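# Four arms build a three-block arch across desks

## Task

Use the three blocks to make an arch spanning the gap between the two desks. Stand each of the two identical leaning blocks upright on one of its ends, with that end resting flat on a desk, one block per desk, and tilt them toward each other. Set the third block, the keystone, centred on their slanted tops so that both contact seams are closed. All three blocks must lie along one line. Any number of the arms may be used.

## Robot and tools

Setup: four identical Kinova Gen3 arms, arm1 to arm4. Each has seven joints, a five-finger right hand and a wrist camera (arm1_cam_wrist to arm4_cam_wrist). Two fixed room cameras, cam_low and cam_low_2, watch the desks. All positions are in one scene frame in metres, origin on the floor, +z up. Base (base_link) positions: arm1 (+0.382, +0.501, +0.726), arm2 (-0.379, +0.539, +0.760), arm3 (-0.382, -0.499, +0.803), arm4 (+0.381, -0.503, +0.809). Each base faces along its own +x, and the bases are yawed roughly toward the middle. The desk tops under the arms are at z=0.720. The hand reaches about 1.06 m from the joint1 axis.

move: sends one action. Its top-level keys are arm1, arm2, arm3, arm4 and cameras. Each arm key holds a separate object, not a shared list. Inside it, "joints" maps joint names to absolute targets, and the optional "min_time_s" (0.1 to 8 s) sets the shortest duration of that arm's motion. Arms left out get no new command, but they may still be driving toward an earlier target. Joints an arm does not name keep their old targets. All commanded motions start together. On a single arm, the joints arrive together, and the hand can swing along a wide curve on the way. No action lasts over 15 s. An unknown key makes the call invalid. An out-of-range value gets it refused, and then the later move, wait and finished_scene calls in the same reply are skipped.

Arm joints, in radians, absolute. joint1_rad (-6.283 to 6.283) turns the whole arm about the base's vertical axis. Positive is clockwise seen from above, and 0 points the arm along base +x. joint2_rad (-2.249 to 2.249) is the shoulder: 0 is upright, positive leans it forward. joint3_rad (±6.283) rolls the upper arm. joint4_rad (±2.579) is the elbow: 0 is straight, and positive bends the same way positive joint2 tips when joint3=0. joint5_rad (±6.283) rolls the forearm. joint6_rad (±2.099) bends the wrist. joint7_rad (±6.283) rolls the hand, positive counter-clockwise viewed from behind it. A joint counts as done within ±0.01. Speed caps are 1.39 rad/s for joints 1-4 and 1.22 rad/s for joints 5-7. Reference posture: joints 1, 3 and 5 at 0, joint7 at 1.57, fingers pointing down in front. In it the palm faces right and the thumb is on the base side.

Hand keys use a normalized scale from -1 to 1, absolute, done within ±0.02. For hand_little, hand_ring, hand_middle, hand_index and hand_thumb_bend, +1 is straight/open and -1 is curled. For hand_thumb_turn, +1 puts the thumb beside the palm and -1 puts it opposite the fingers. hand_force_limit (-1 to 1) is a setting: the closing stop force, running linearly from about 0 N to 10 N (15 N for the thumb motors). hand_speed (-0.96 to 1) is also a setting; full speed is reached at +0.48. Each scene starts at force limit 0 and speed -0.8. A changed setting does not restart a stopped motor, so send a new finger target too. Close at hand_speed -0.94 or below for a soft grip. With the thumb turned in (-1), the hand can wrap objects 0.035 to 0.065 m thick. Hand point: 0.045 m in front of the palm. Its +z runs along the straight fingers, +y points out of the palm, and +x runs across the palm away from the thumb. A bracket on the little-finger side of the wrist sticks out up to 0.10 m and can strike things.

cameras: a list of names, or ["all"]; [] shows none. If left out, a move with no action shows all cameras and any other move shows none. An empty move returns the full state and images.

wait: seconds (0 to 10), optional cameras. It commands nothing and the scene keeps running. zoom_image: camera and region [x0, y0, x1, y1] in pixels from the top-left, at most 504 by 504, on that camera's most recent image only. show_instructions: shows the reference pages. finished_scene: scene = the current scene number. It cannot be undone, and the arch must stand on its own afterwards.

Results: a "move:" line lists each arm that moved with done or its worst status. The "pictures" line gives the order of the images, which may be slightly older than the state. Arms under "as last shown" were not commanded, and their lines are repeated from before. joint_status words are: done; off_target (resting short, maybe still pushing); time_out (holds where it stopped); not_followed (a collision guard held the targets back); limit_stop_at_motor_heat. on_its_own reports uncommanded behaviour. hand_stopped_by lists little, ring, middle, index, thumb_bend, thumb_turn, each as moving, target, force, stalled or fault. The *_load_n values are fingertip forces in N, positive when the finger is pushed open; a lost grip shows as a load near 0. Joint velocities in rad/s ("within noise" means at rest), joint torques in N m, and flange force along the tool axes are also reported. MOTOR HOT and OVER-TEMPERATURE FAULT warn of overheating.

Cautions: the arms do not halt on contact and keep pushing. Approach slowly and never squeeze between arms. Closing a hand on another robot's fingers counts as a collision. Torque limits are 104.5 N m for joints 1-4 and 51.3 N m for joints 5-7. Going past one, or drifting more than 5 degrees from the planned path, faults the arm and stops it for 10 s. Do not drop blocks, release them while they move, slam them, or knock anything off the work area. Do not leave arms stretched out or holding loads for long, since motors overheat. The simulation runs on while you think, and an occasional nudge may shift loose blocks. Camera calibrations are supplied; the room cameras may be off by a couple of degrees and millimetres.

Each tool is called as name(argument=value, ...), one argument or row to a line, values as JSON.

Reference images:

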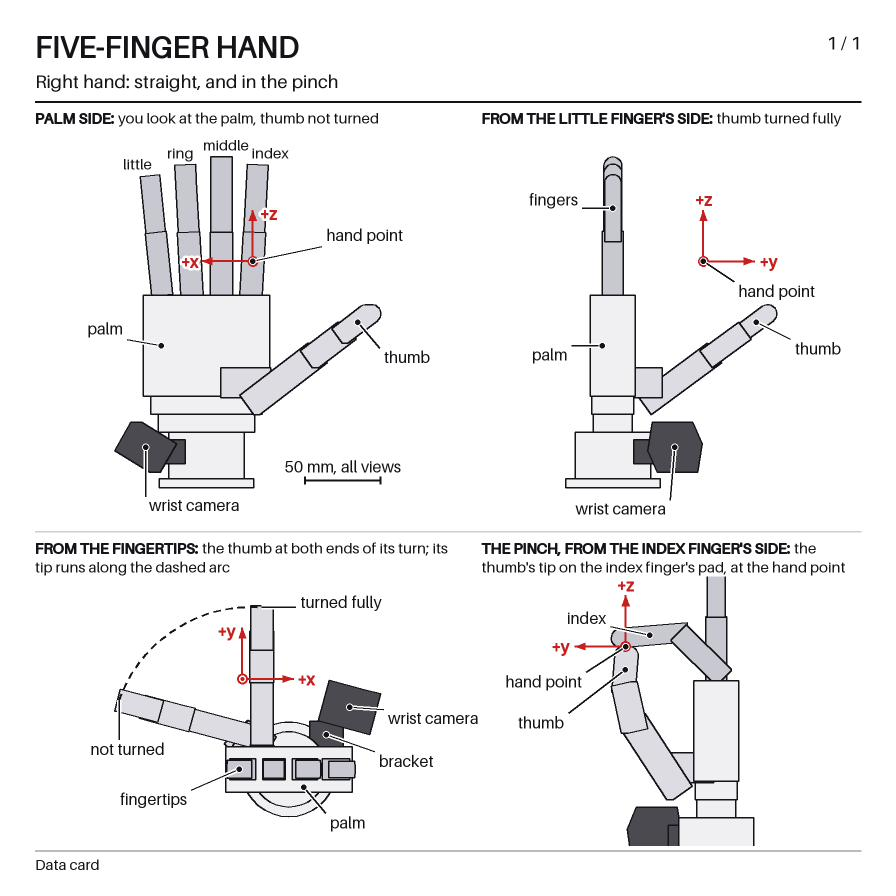

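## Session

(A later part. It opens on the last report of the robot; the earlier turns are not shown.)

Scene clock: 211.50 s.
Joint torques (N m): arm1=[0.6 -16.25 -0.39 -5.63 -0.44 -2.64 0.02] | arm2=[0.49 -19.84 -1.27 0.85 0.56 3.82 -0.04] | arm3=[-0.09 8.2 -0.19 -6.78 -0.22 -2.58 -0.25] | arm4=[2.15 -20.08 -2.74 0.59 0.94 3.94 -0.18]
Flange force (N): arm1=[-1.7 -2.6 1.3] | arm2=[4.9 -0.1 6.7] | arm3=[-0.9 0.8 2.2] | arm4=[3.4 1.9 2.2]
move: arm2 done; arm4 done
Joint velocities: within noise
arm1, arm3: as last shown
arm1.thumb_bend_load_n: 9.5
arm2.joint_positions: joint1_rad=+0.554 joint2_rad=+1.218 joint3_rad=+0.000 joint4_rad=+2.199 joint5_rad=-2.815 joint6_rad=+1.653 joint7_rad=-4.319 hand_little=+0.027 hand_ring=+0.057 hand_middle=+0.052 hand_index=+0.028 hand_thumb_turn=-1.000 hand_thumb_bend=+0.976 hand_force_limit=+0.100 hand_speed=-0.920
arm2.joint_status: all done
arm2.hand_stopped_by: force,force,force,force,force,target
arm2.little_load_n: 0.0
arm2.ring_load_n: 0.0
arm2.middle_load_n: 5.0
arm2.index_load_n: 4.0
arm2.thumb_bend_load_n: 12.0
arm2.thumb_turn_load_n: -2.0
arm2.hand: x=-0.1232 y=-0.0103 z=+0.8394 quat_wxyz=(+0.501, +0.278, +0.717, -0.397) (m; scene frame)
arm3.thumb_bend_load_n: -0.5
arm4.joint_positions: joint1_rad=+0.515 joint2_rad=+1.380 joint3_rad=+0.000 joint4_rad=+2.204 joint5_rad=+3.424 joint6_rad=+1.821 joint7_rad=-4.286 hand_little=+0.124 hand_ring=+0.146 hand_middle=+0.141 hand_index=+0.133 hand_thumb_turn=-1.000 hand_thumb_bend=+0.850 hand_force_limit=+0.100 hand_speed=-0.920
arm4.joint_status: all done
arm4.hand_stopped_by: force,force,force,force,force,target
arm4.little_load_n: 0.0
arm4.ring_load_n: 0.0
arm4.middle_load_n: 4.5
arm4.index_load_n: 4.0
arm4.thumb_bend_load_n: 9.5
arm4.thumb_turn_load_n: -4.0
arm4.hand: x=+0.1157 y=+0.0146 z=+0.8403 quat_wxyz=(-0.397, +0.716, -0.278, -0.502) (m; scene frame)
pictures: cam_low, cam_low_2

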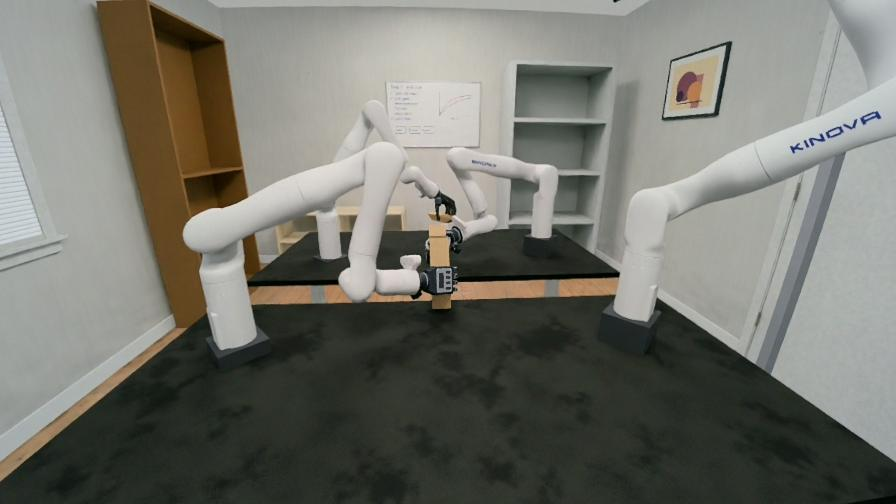

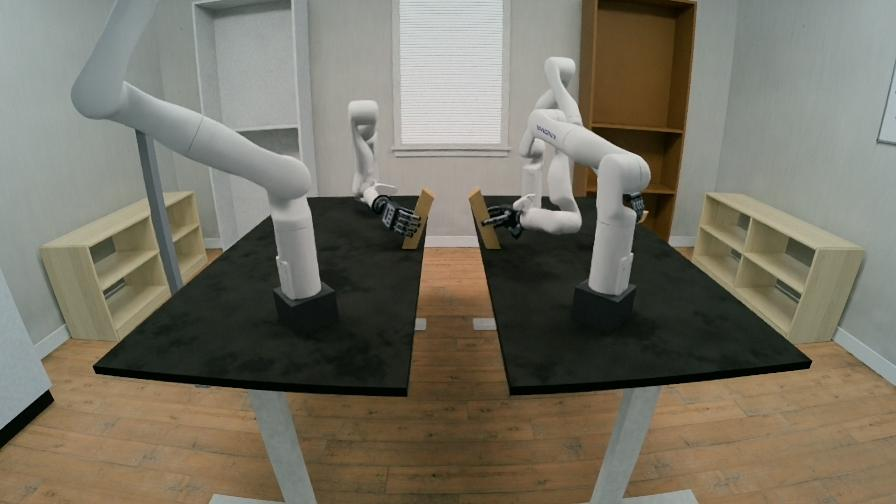

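move(
  arm2={"joints":{"joint1_rad":0.5536,"joint2_rad":1.2275,"joint4_rad":2.1950,"joint5_rad":-2.8148,"joint6_rad":1.6582,"joint7_rad":-4.3177},"min_time_s":2},
  arm4={"joints":{"joint1_rad":0.5240,"joint2_rad":1.3931,"joint4_rad":2.1960,"joint5_rad":3.4367,"joint6_rad":1.8310,"joint7_rad":-4.2918},"min_time_s":2},
  cameras=["cam_low","cam_low_2"],
)

zoom_image(
  camera="cam_low_2",
  region=[395, 182, 505, 262],
)

zoom_image(
  camera="cam_low",
  region=[400, 210, 480, 290],
)

Scene clock: 224.67 s.
Joint torques (N m): arm1=[0.64 -16.3 -0.51 -5.54 -0.48 -2.67 0.06] | arm2=[0.5 -19.87 -1.26 0.93 0.58 3.82 -0.05] | arm3=[-0.11 8.22 -0.11 -6.78 -0.24 -2.58 -0.25] | arm4=[2.15 -20.02 -2.65 0.62 0.93 4.02 -0.2]
Flange force (N): arm1=[-1.5 -2.8 1.6] | arm2=[5.0 0.0 6.8] | arm3=[-0.7 0.9 2.2] | arm4=[3.2 1.8 2.4]
move: arm2 done; arm4 done
Joint velocities: within noise
arm1, arm3: as last shown
arm1.thumb_bend_load_n: 10.0
arm2.joint_positions: joint1_rad=+0.554 joint2_rad=+1.227 joint3_rad=+0.000 joint4_rad=+2.195 joint5_rad=-2.815 joint6_rad=+1.658 joint7_rad=-4.318 hand_little=+0.027 hand_ring=+0.057 hand_middle=+0.052 hand_index=+0.028 hand_thumb_turn=-1.000 hand_thumb_bend=+0.976 hand_force_limit=+0.100 hand_speed=-0.920
arm2.joint_status: all done
arm2.hand_stopped_by: force,force,force,force,force,target
arm2.little_load_n: 0.0
arm2.ring_load_n: 0.0
arm2.middle_load_n: 5.0
arm2.index_load_n: 4.0
arm2.thumb_bend_load_n: 12.0
arm2.thumb_turn_load_n: -2.0
arm2.hand: x=-0.1232 y=-0.0102 z=+0.8361 quat_wxyz=(+0.501, +0.278, +0.717, -0.397) (m; scene frame)
arm3.thumb_bend_load_n: 0.0
arm4.joint_positions: joint1_rad=+0.524 joint2_rad=+1.393 joint3_rad=+0.000 joint4_rad=+2.196 joint5_rad=+3.437 joint6_rad=+1.831 joint7_rad=-4.292 hand_little=+0.124 hand_ring=+0.146 hand_middle=+0.141 hand_index=+0.133 hand_thumb_turn=-1.000 hand_thumb_bend=+0.850 hand_force_limit=+0.100 hand_speed=-0.920
arm4.joint_status: all done
arm4.hand_stopped_by: force,force,force,force,force,target
arm4.little_load_n: 0.0
arm4.ring_load_n: 0.0
arm4.middle_load_n: 5.0
arm4.index_load_n: 4.0
arm4.thumb_bend_load_n: 9.5
arm4.thumb_turn_load_n: -4.0
arm4.hand: x=+0.1177 y=+0.0147 z=+0.8386 quat_wxyz=(-0.395, +0.713, -0.281, -0.507) (m; scene frame)
pictures: cam_low, cam_low_2

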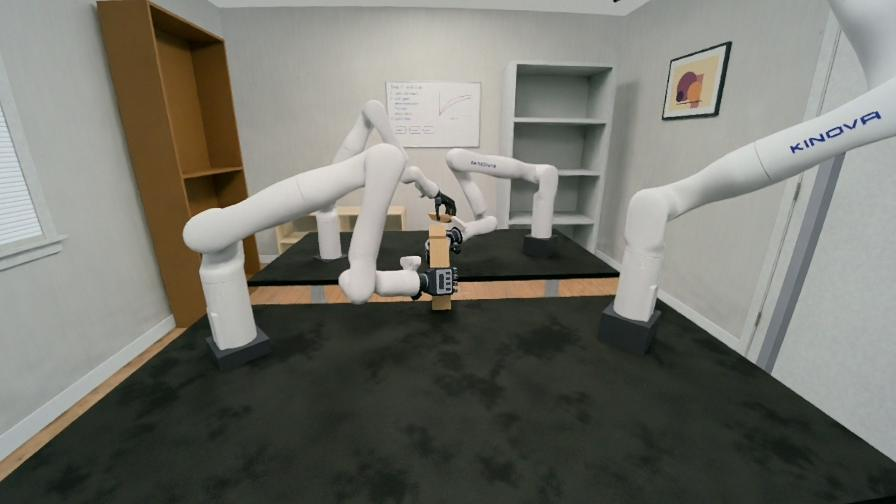

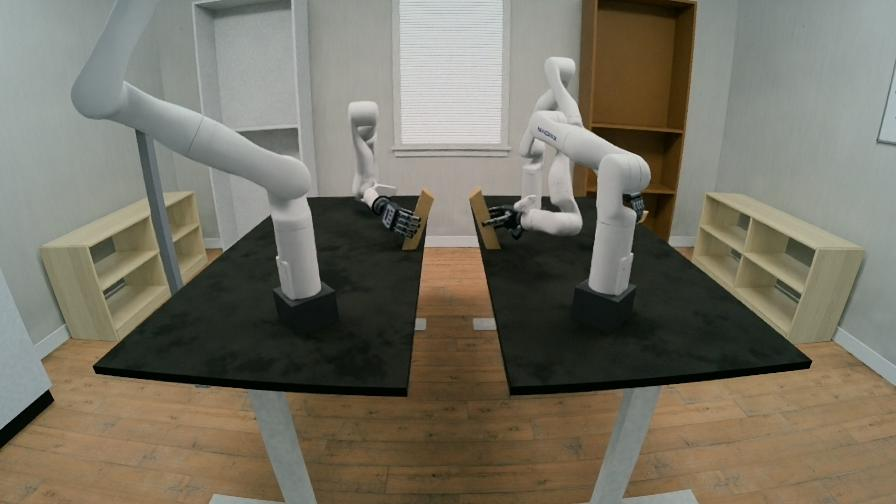

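Scaled by 4.582 from the camera's 896x504 image, which has a finer 1280x720 frame.

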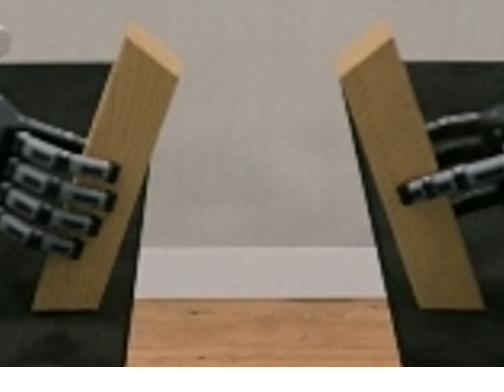

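Scaled by 6.300 from the camera's 896x504 image, which has a finer 1280x720 frame.

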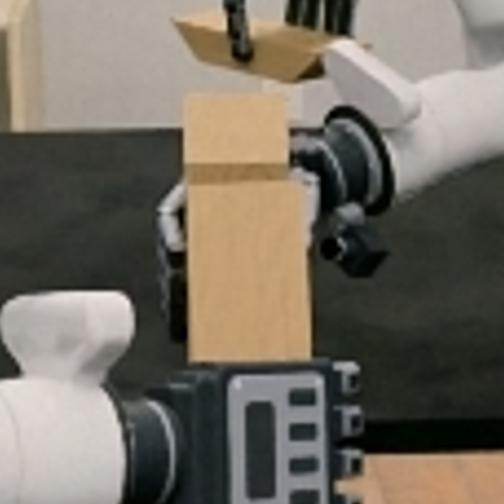

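move(
  arm2={"joints":{"joint1_rad":0.5536,"joint2_rad":1.2346,"joint4_rad":2.1916,"joint5_rad":-2.8148,"joint6_rad":1.6618,"joint7_rad":-4.3167},"min_time_s":1.5},
  arm4={"joints":{"joint1_rad":0.5240,"joint2_rad":1.4010,"joint4_rad":2.1902,"joint5_rad":3.4367,"joint6_rad":1.8330,"joint7_rad":-4.2912},"min_time_s":1.5},
  cameras=["cam_low","cam_low_2"],
)

zoom_image(
  camera="cam_low_2",
  region=[395, 182, 505, 262],
)

Scene clock: 229.43 s.
Joint torques (N m): arm1=[0.66 -16.31 -0.44 -5.53 -0.54 -2.72 0.04] | arm2=[0.69 -17.77 -0.58 1.95 0.42 2.65 0.21] | arm3=[-0.12 8.21 -0.14 -6.76 -0.26 -2.59 -0.21] | arm4=[3.47 -14.99 -0.48 1.61 -0.56 0.97 0.44]
Flange force (N): arm1=[-1.3 -3.2 1.6] | arm2=[1.8 -0.7 7.2] | arm3=[-0.8 1.0 2.1] | arm4=[-6.2 1.5 -0.6]
move: arm2 done; arm4 done
Joint velocities: within noise
arm1, arm3: as last shown
arm1.index_load_n: 2.0
arm2.joint_positions: joint1_rad=+0.554 joint2_rad=+1.235 joint3_rad=+0.000 joint4_rad=+2.192 joint5_rad=-2.815 joint6_rad=+1.662 joint7_rad=-4.317 hand_little=+0.027 hand_ring=+0.057 hand_middle=+0.052 hand_index=+0.028 hand_thumb_turn=-1.000 hand_thumb_bend=+0.976 hand_force_limit=+0.100 hand_speed=-0.920
arm2.joint_status: all done
arm2.hand_stopped_by: force,force,force,force,force,target
arm2.little_load_n: 0.0
arm2.ring_load_n: 0.0
arm2.middle_load_n: 5.0
arm2.index_load_n: 5.5
arm2.thumb_bend_load_n: 11.0
arm2.thumb_turn_load_n: 0.5
arm2.hand: x=-0.1233 y=-0.0101 z=+0.8337 quat_wxyz=(+0.502, +0.278, +0.717, -0.397) (m; scene frame)
arm3.ring_load_n: 0.5
arm4.joint_positions: joint1_rad=+0.524 joint2_rad=+1.401 joint3_rad=+0.000 joint4_rad=+2.190 joint5_rad=+3.437 joint6_rad=+1.833 joint7_rad=-4.291 hand_little=+0.124 hand_ring=+0.146 hand_middle=+0.141 hand_index=+0.133 hand_thumb_turn=-1.000 hand_thumb_bend=+0.850 hand_force_limit=+0.100 hand_speed=-0.920
arm4.joint_status: all done
arm4.hand_stopped_by: force,force,force,force,force,target
arm4.little_load_n: 0.0
arm4.ring_load_n: 0.0
arm4.middle_load_n: 4.0
arm4.index_load_n: 3.0
arm4.thumb_bend_load_n: 10.0
arm4.thumb_turn_load_n: 2.5
arm4.hand: x=+0.1178 y=+0.0147 z=+0.8356 quat_wxyz=(-0.395, +0.713, -0.281, -0.507) (m; scene frame)
pictures: cam_low, cam_low_2

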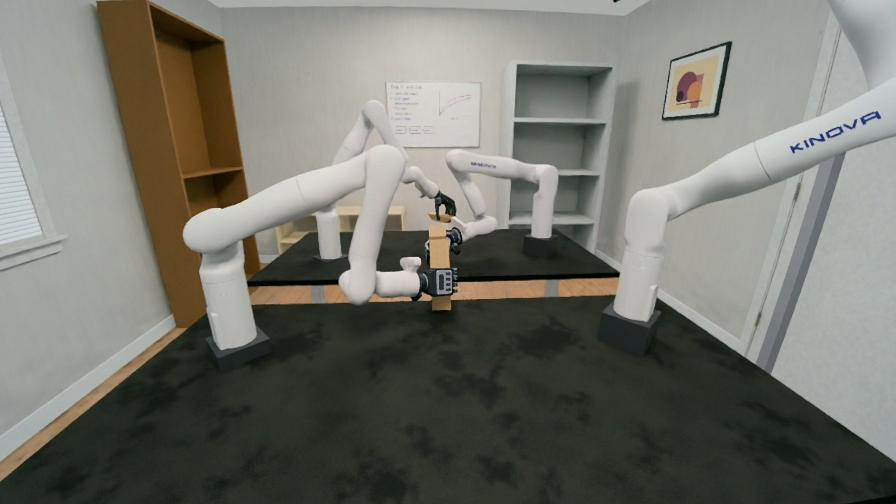

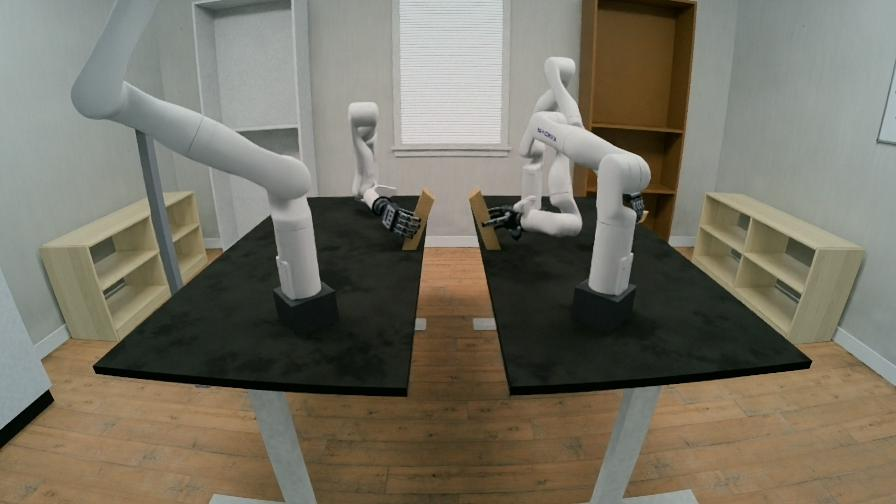

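Scaled by 4.582 from the camera's 896x504 image, which has a finer 1280x720 frame.

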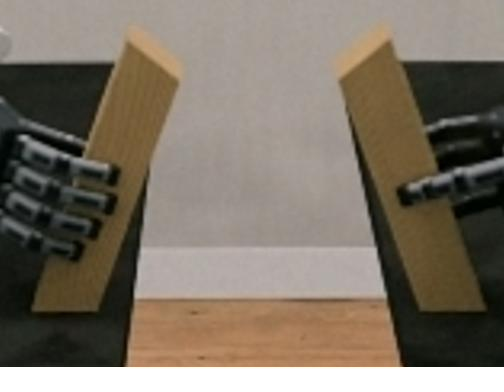

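zoom_image(
  camera="cam_low_2",
  region=[396, 180, 446, 255],
)

zoom_image(
  camera="cam_low_2",
  region=[460, 180, 510, 255],
)

zoom_image(
  camera="cam_low",
  region=[400, 210, 480, 320],
)

Scaled by 6.720 from the camera's 896x504 image, which has a finer 1280x720 frame.

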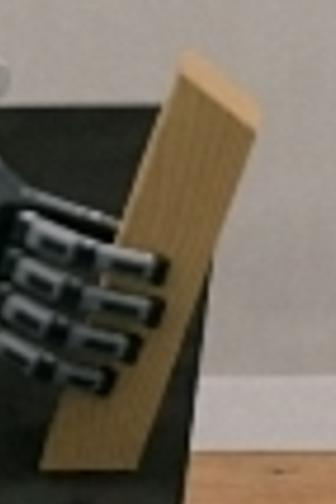

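Scaled by 6.720 from the camera's 896x504 image, which has a finer 1280x720 frame.

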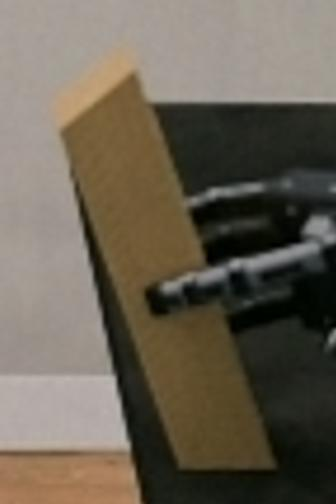

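Scaled by 4.582 from the camera's 896x504 image, which has a finer 1280x720 frame.

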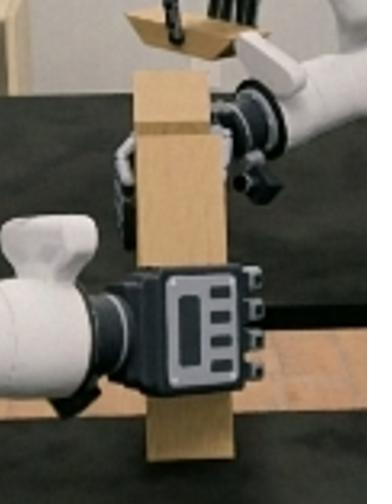

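move(
  arm1={"joints":{"joint1_rad":0.075,"joint2_rad":-0.162,"joint4_rad":1.244,"joint5_rad":2.201,"joint6_rad":-1.59,"joint7_rad":-2.141},"min_time_s":6},
  arm4={"joints":{"joint1_rad":0.5240,"joint2_rad":1.3989,"joint4_rad":2.1918,"joint5_rad":3.4367,"joint6_rad":1.8325,"joint7_rad":-4.2914},"min_time_s":1},
  cameras=["cam_low","cam_low_2","arm1_cam_wrist"],
)

Scene clock: 273.17 s.
Joint torques (N m): arm1=[0.85 -4.57 0.3 -7.3 -2.18 1.14 -0.04] | arm2=[0.74 -17.74 -0.55 1.99 0.41 2.63 0.21] | arm3=[-0.07 8.19 -0.12 -6.74 -0.22 -2.61 -0.23] | arm4=[2.57 -18.71 -1.93 0.81 0.45 3.12 -0.01]
Flange force (N): arm1=[-0.5 -1.9 0.3] | arm2=[1.8 -0.6 7.3] | arm3=[-1.0 1.0 2.1] | arm4=[0.7 2.1 1.0]
move: arm1 done; arm4 done
Joint velocities: within noise
arm1.joint_positions: joint1_rad=+0.075 joint2_rad=-0.162 joint3_rad=+0.000 joint4_rad=+1.244 joint5_rad=+2.201 joint6_rad=-1.590 joint7_rad=-2.141 hand_little=+0.072 hand_ring=+0.169 hand_middle=+0.133 hand_index=+0.141 hand_thumb_turn=-1.000 hand_thumb_bend=+0.848 hand_force_limit=-0.100 hand_speed=-0.920
arm1.joint_status: all done
arm1.hand_stopped_by: force,force,force,force,force,target
arm1.little_load_n: 1.0
arm1.ring_load_n: 0.0
arm1.middle_load_n: 4.5
arm1.index_load_n: 2.5
arm1.thumb_bend_load_n: 9.5
arm1.thumb_turn_load_n: 1.5
arm1.hand: x=+0.3339 y=+0.1651 z=+1.3490 quat_wxyz=(-0.110, +0.186, -0.855, +0.471) (m; scene frame)
arm2, arm3: as last shown
arm2.middle_load_n: 4.5
arm2.thumb_bend_load_n: 11.5
arm3.ring_load_n: 0.0
arm4.joint_positions: joint1_rad=+0.524 joint2_rad=+1.399 joint3_rad=+0.000 joint4_rad=+2.192 joint5_rad=+3.437 joint6_rad=+1.832 joint7_rad=-4.291 hand_little=+0.124 hand_ring=+0.146 hand_middle=+0.141 hand_index=+0.133 hand_thumb_turn=-1.000 hand_thumb_bend=+0.850 hand_force_limit=+0.100 hand_speed=-0.920
arm4.joint_status: all done
arm4.hand_stopped_by: force,force,force,force,force,target
arm4.little_load_n: 0.0
arm4.ring_load_n: 0.0
arm4.middle_load_n: 5.0
arm4.index_load_n: 3.0
arm4.thumb_bend_load_n: 9.5
arm4.thumb_turn_load_n: -1.0
arm4.hand: x=+0.1178 y=+0.0147 z=+0.8364 quat_wxyz=(-0.395, +0.713, -0.281, -0.507) (m; scene frame)
pictures: arm1_cam_wrist, cam_low, cam_low_2
camera_calibration:
arm1_cam_wrist: T_world_to_cam=[[-0.48203, 0.344265, -0.805686, 1.18458], [0.533748, 0.844621, 0.0415682, -0.371463], [0.69481, -0.409996, -0.590883, 0.754671], [0, 0, 0, 1]] pos_world=[0.244918, 0.215348, 1.41576]

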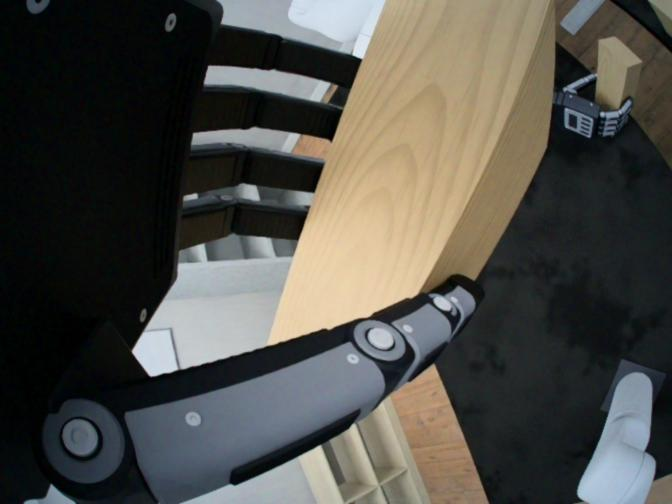

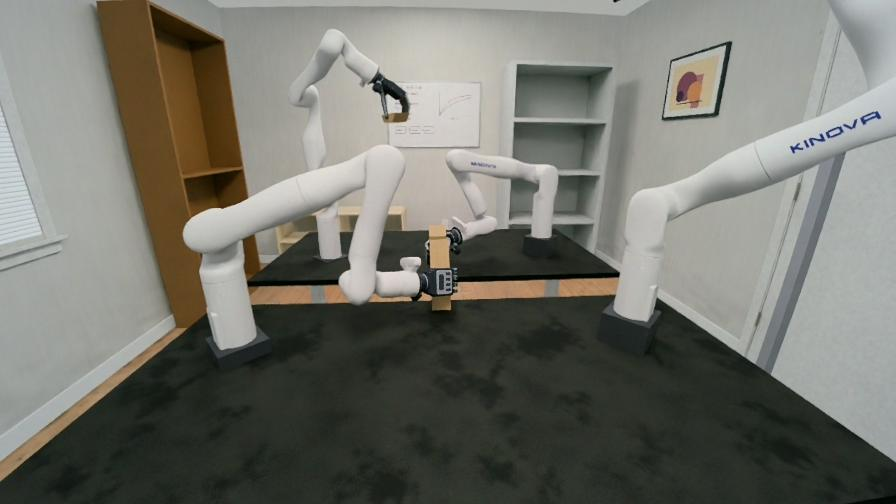

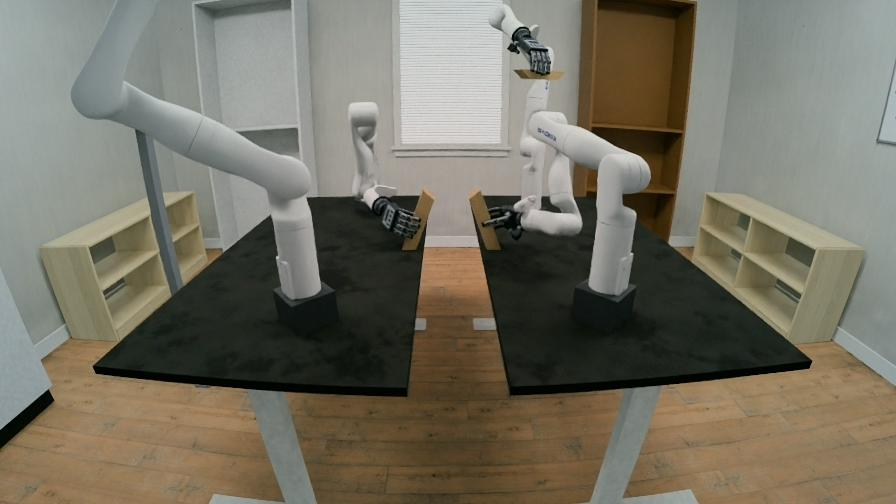

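move(
  arm1={"joints":{"joint1_rad":0.2060,"joint2_rad":0.4194,"joint4_rad":1.3477,"joint5_rad":2.1042,"joint6_rad":-0.9772,"joint7_rad":-1.6950},"min_time_s":4},
  cameras=["cam_low","cam_low_2"],
)

zoom_image(
  camera="cam_low",
  region=[390, 110, 490, 260],
)

zoom_image(
  camera="cam_low_2",
  region=[395, 100, 505, 260],
)

Scene clock: 278.97 s.
Joint torques (N m): arm1=[0.84 -16.87 -0.67 -8.66 -2.24 0.11 0.02] | arm2=[0.66 -17.72 -0.56 1.97 0.41 2.64 0.23] | arm3=[-0.14 8.2 -0.14 -6.78 -0.24 -2.57 -0.22] | arm4=[2.73 -18.65 -2.02 0.78 0.42 3.15 0.04]
Flange force (N): arm1=[0.2 -2.8 1.3] | arm2=[1.8 -0.8 7.2] | arm3=[-0.7 1.0 2.2] | arm4=[0.4 2.0 1.2]
move: arm1 done
Joint velocities: within noise
arm1.joint_positions: joint1_rad=+0.206 joint2_rad=+0.419 joint3_rad=+0.000 joint4_rad=+1.348 joint5_rad=+2.104 joint6_rad=-0.977 joint7_rad=-1.695 hand_little=+0.072 hand_ring=+0.169 hand_middle=+0.133 hand_index=+0.141 hand_thumb_turn=-1.000 hand_thumb_bend=+0.848 hand_force_limit=-0.100 hand_speed=-0.920
arm1.joint_status: all done
arm1.hand_stopped_by: force,force,force,force,force,target
arm1.little_load_n: 1.5
arm1.ring_load_n: 0.0
arm1.middle_load_n: 4.5
arm1.index_load_n: 2.5
arm1.thumb_bend_load_n: 9.5
arm1.thumb_turn_load_n: 1.5
arm1.hand: x=+0.0105 y=-0.0008 z=+1.1053 quat_wxyz=(-0.011, +0.019, -0.874, +0.485) (m; scene frame)
arm2, arm3, arm4: as last shown
arm2.little_load_n: 0.5
arm2.middle_load_n: 5.0
arm2.thumb_bend_load_n: 11.0
arm4.middle_load_n: 4.5
arm4.index_load_n: 3.5
arm4.thumb_bend_load_n: 10.0
arm4.thumb_turn_load_n: -0.5
pictures: cam_low, cam_low_2

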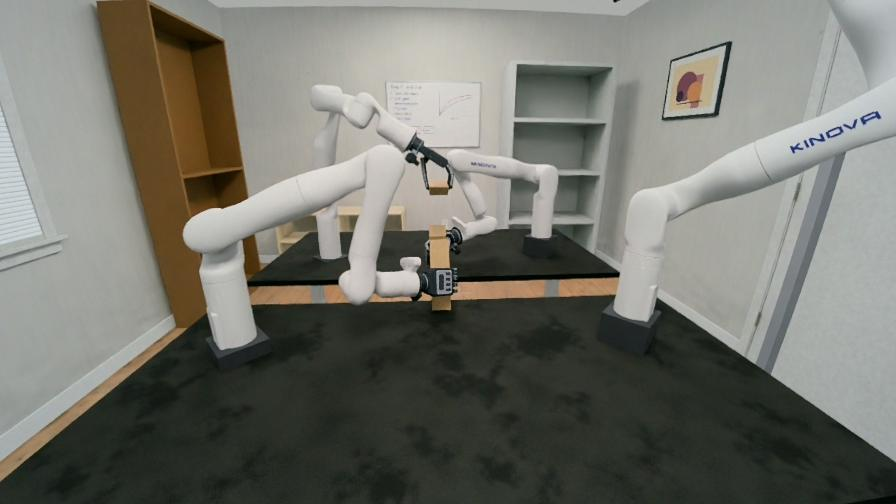

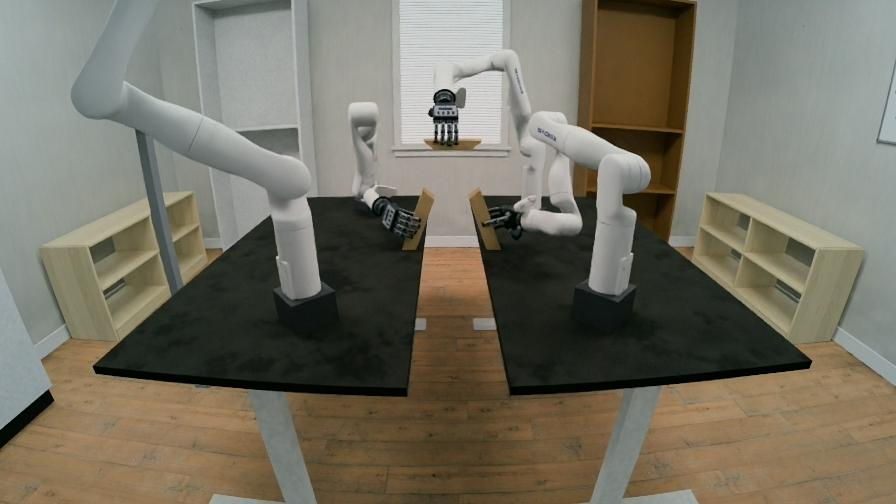

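Scaled by 3.360 from the camera's 896x504 image, which has a finer 1280x720 frame.

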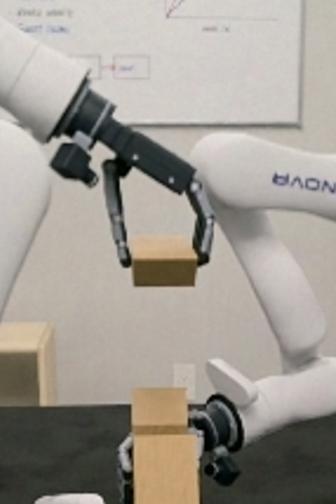

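Scaled by 3.150 from the camera's 896x504 image, which has a finer 1280x720 frame.

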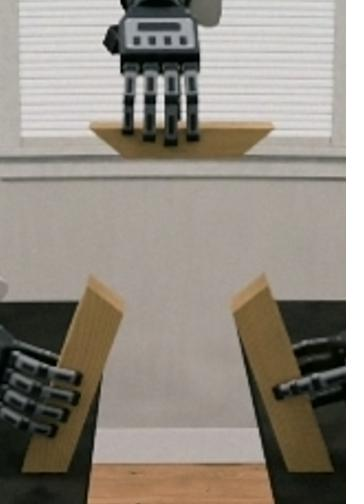

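move(
  arm1={"joints":{"joint1_rad":0.2077,"joint2_rad":0.5707,"joint4_rad":1.6142,"joint5_rad":1.7898,"joint6_rad":-0.8214,"joint7_rad":-1.1961},"min_time_s":4},
  cameras=["cam_low","cam_low_2","arm1_cam_wrist"],
)

zoom_image(
  camera="cam_low",
  region=[400, 190, 480, 270],
)

zoom_image(
  camera="cam_low_2",
  region=[411, 165, 491, 225],
)

Scene clock: 288.03 s.
Joint torques (N m): arm1=[0.91 -17.84 -0.88 -7.28 -1.79 -1.28 0.05] | arm2=[0.7 -17.73 -0.57 1.97 0.42 2.66 0.22] | arm3=[-0.08 8.21 -0.14 -6.78 -0.24 -2.59 -0.25] | arm4=[2.72 -18.7 -1.93 0.76 0.44 3.16 -0.03]
Flange force (N): arm1=[0.1 -2.9 1.5] | arm2=[1.7 -0.8 7.3] | arm3=[-0.8 0.9 2.1] | arm4=[0.4 2.3 1.1]
move: arm1 done
Joint velocities: within noise
arm1.joint_positions: joint1_rad=+0.208 joint2_rad=+0.571 joint3_rad=+0.000 joint4_rad=+1.614 joint5_rad=+1.790 joint6_rad=-0.821 joint7_rad=-1.196 hand_little=+0.072 hand_ring=+0.169 hand_middle=+0.133 hand_index=+0.141 hand_thumb_turn=-1.000 hand_thumb_bend=+0.848 hand_force_limit=-0.100 hand_speed=-0.920
arm1.joint_status: all done
arm1.hand_stopped_by: force,force,force,force,force,target
arm1.little_load_n: 1.5
arm1.ring_load_n: 0.0
arm1.middle_load_n: 4.5
arm1.index_load_n: 2.5
arm1.thumb_bend_load_n: 10.0
arm1.thumb_turn_load_n: 1.5
arm1.hand: x=+0.0080 y=-0.0014 z=+0.9552 quat_wxyz=(-0.011, +0.019, -0.874, +0.485) (m; scene frame)
arm2, arm3, arm4: as last shown
arm2.little_load_n: 0.0
arm2.thumb_bend_load_n: 11.5
arm3.thumb_bend_load_n: -0.5
arm4.index_load_n: 3.0
pictures: arm1_cam_wrist, cam_low, cam_low_2
camera_calibration:
arm1_cam_wrist: T_world_to_cam=[[-0.323726, 0.500002, -0.803243, 0.764105], [0.816582, 0.576463, 0.0297341, -0.0318844], [0.477907, -0.646288, -0.594909, 0.685412], [0, 0, 0, 1]] pos_world=[-0.0541662, 0.0792996, 1.02247]

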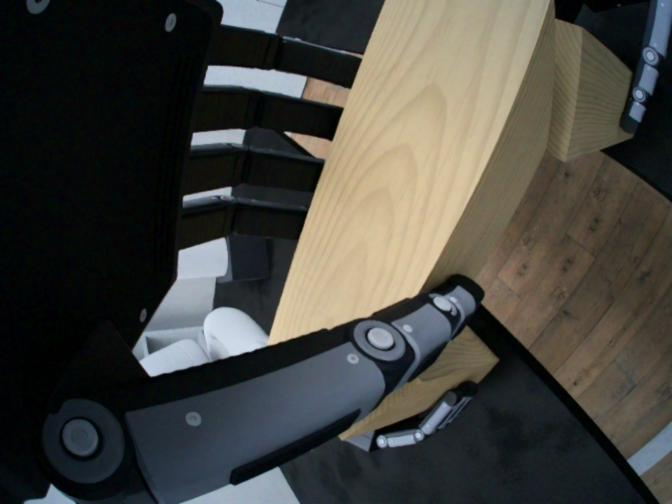

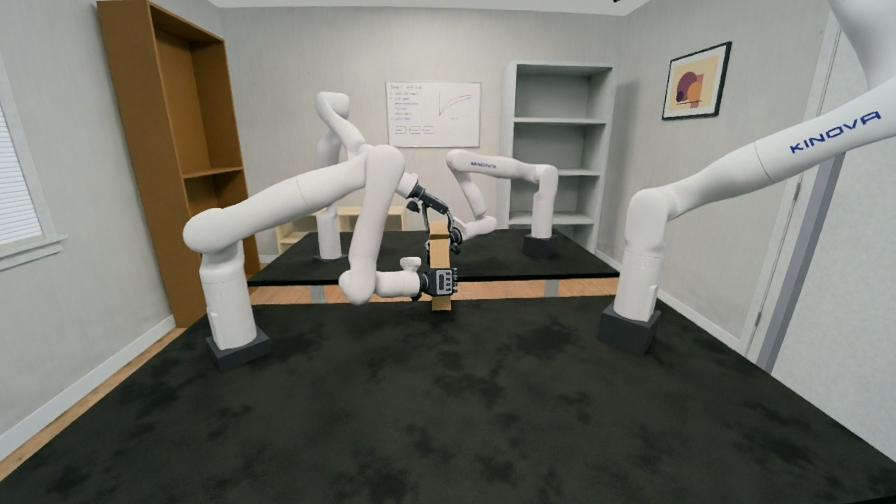

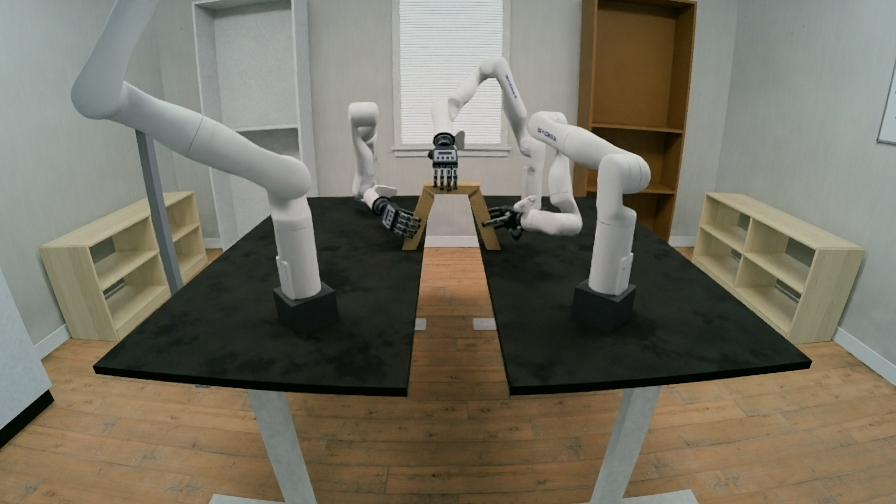

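Scaled by 6.300 from the camera's 896x504 image, which has a finer 1280x720 frame.

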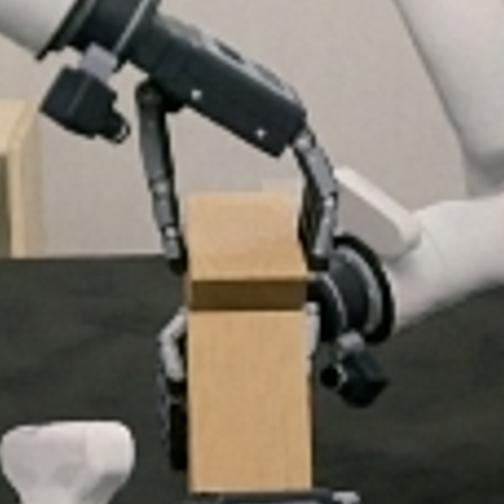

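Scaled by 6.300 from the camera's 896x504 image, which has a finer 1280x720 frame.

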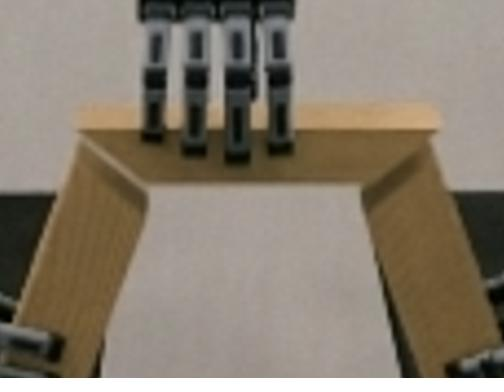

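zoom_image(
  camera="cam_low",
  region=[420, 215, 460, 250],
)

zoom_image(
  camera="cam_low_2",
  region=[415, 172, 455, 207],
)

zoom_image(
  camera="cam_low_2",
  region=[450, 172, 490, 207],
)

Scaled by 12.600 from the camera's 896x504 image, which has a finer 1280x720 frame.

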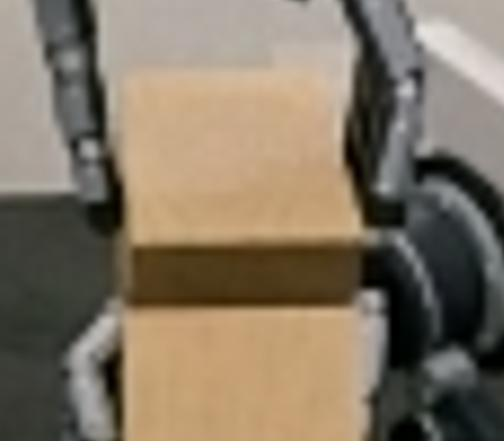

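Scaled by 12.600 from the camera's 896x504 image, which has a finer 1280x720 frame.

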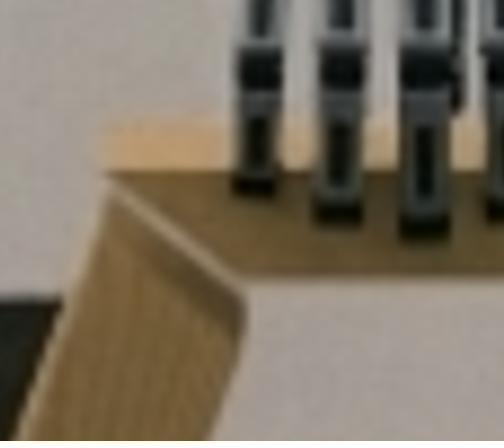

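Scaled by 12.600 from the camera's 896x504 image, which has a finer 1280x720 frame.

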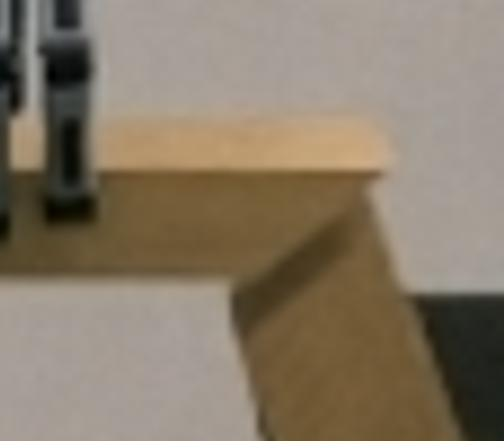

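move(
  arm1={"joints":{"joint1_rad":0.2079,"joint2_rad":0.5878,"joint4_rad":1.6285,"joint5_rad":1.7610,"joint6_rad":-0.8149,"joint7_rad":-1.1542},"min_time_s":2},
  cameras=["cam_low","cam_low_2"],
)

zoom_image(
  camera="cam_low_2",
  region=[415, 172, 455, 207],
)

zoom_image(
  camera="cam_low_2",
  region=[450, 172, 490, 207],
)

zoom_image(
  camera="cam_low",
  region=[420, 215, 460, 250],
)

Scene clock: 301.50 s.
Joint torques (N m): arm1=[0.94 -18.15 -0.87 -7.15 -1.81 -1.35 0.02] | arm2=[0.71 -17.74 -0.57 2 0.43 2.65 0.21] | arm3=[-0.09 8.26 -0.12 -6.76 -0.24 -2.61 -0.24] | arm4=[2.68 -18.71 -1.97 0.82 0.4 3.19 -0.03]
Flange force (N): arm1=[0.5 -2.7 1.7] | arm2=[1.8 -0.7 7.3] | arm3=[-0.8 0.9 2.0] | arm4=[0.6 2.0 1.3]
move: arm1 done
Joint velocities: within noise
arm1.joint_positions: joint1_rad=+0.208 joint2_rad=+0.588 joint3_rad=+0.000 joint4_rad=+1.628 joint5_rad=+1.761 joint6_rad=-0.815 joint7_rad=-1.154 hand_little=+0.072 hand_ring=+0.169 hand_middle=+0.133 hand_index=+0.141 hand_thumb_turn=-1.000 hand_thumb_bend=+0.848 hand_force_limit=-0.100 hand_speed=-0.920
arm1.joint_status: all done
arm1.hand_stopped_by: force,force,force,force,force,target
arm1.little_load_n: 1.5
arm1.ring_load_n: 0.0
arm1.middle_load_n: 4.5
arm1.index_load_n: 2.5
arm1.thumb_bend_load_n: 9.5
arm1.thumb_turn_load_n: 1.5
arm1.hand: x=+0.0078 y=-0.0013 z=+0.9432 quat_wxyz=(-0.011, +0.019, -0.874, +0.485) (m; scene frame)
arm2, arm4: as last shown
arm3.joint_positions: joint1_rad=+0.171 joint2_rad=-1.000 joint3_rad=+0.000 joint4_rad=+1.512 joint5_rad=+0.000 joint6_rad=+1.000 joint7_rad=-2.095 hand_little=+1.000 hand_ring=+1.000 hand_middle=+1.000 hand_index=+1.000 hand_thumb_turn=+1.000 hand_thumb_bend=+1.000 hand_force_limit=+0.000 hand_speed=-0.800
arm3.joint_status: not commanded
arm3.hand_stopped_by: target,target,target,target,target,target
arm3.little_load_n: 0.0
arm3.ring_load_n: 0.0
arm3.middle_load_n: 0.0
arm3.index_load_n: 0.0
arm3.thumb_bend_load_n: 0.0
arm3.thumb_turn_load_n: 0.0
arm3.hand: x=-0.2959 y=-0.4359 z=+1.6662 quat_wxyz=(-0.623, +0.015, -0.681, -0.385) (m; scene frame)
arm4.middle_load_n: 5.0
pictures: cam_low, cam_low_2

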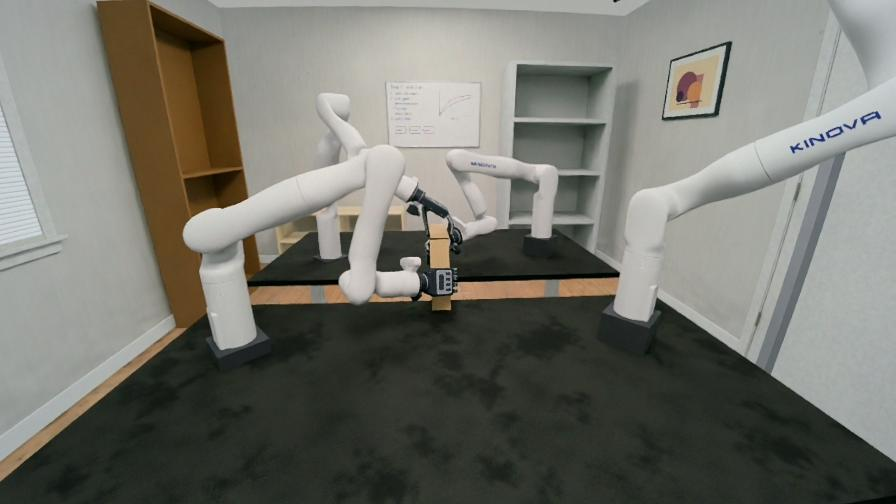

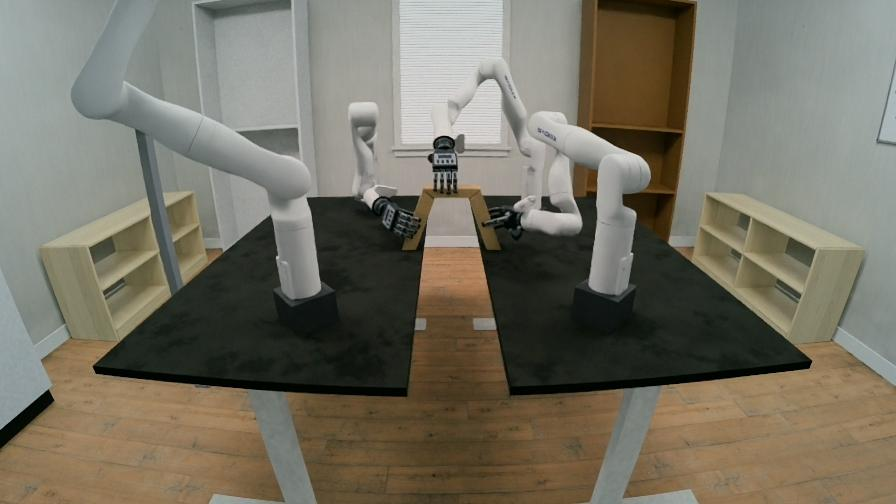

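Scaled by 12.600 from the camera's 896x504 image, which has a finer 1280x720 frame.

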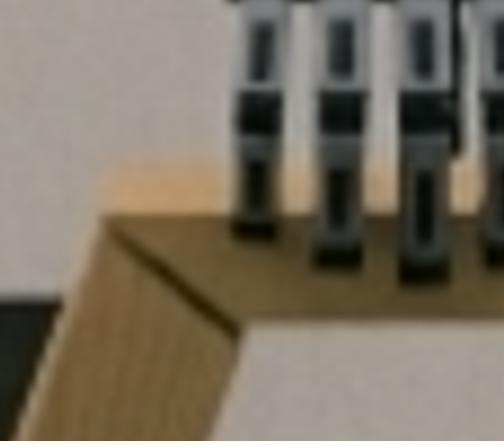

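Scaled by 12.600 from the camera's 896x504 image, which has a finer 1280x720 frame.

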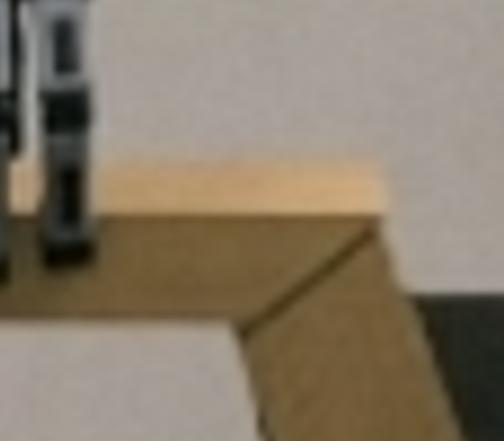

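Scaled by 12.600 from the camera's 896x504 image, which has a finer 1280x720 frame.

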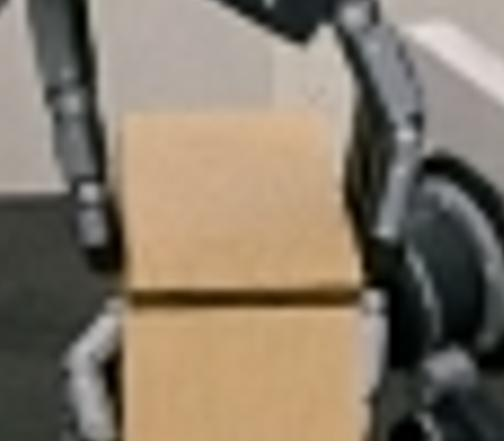

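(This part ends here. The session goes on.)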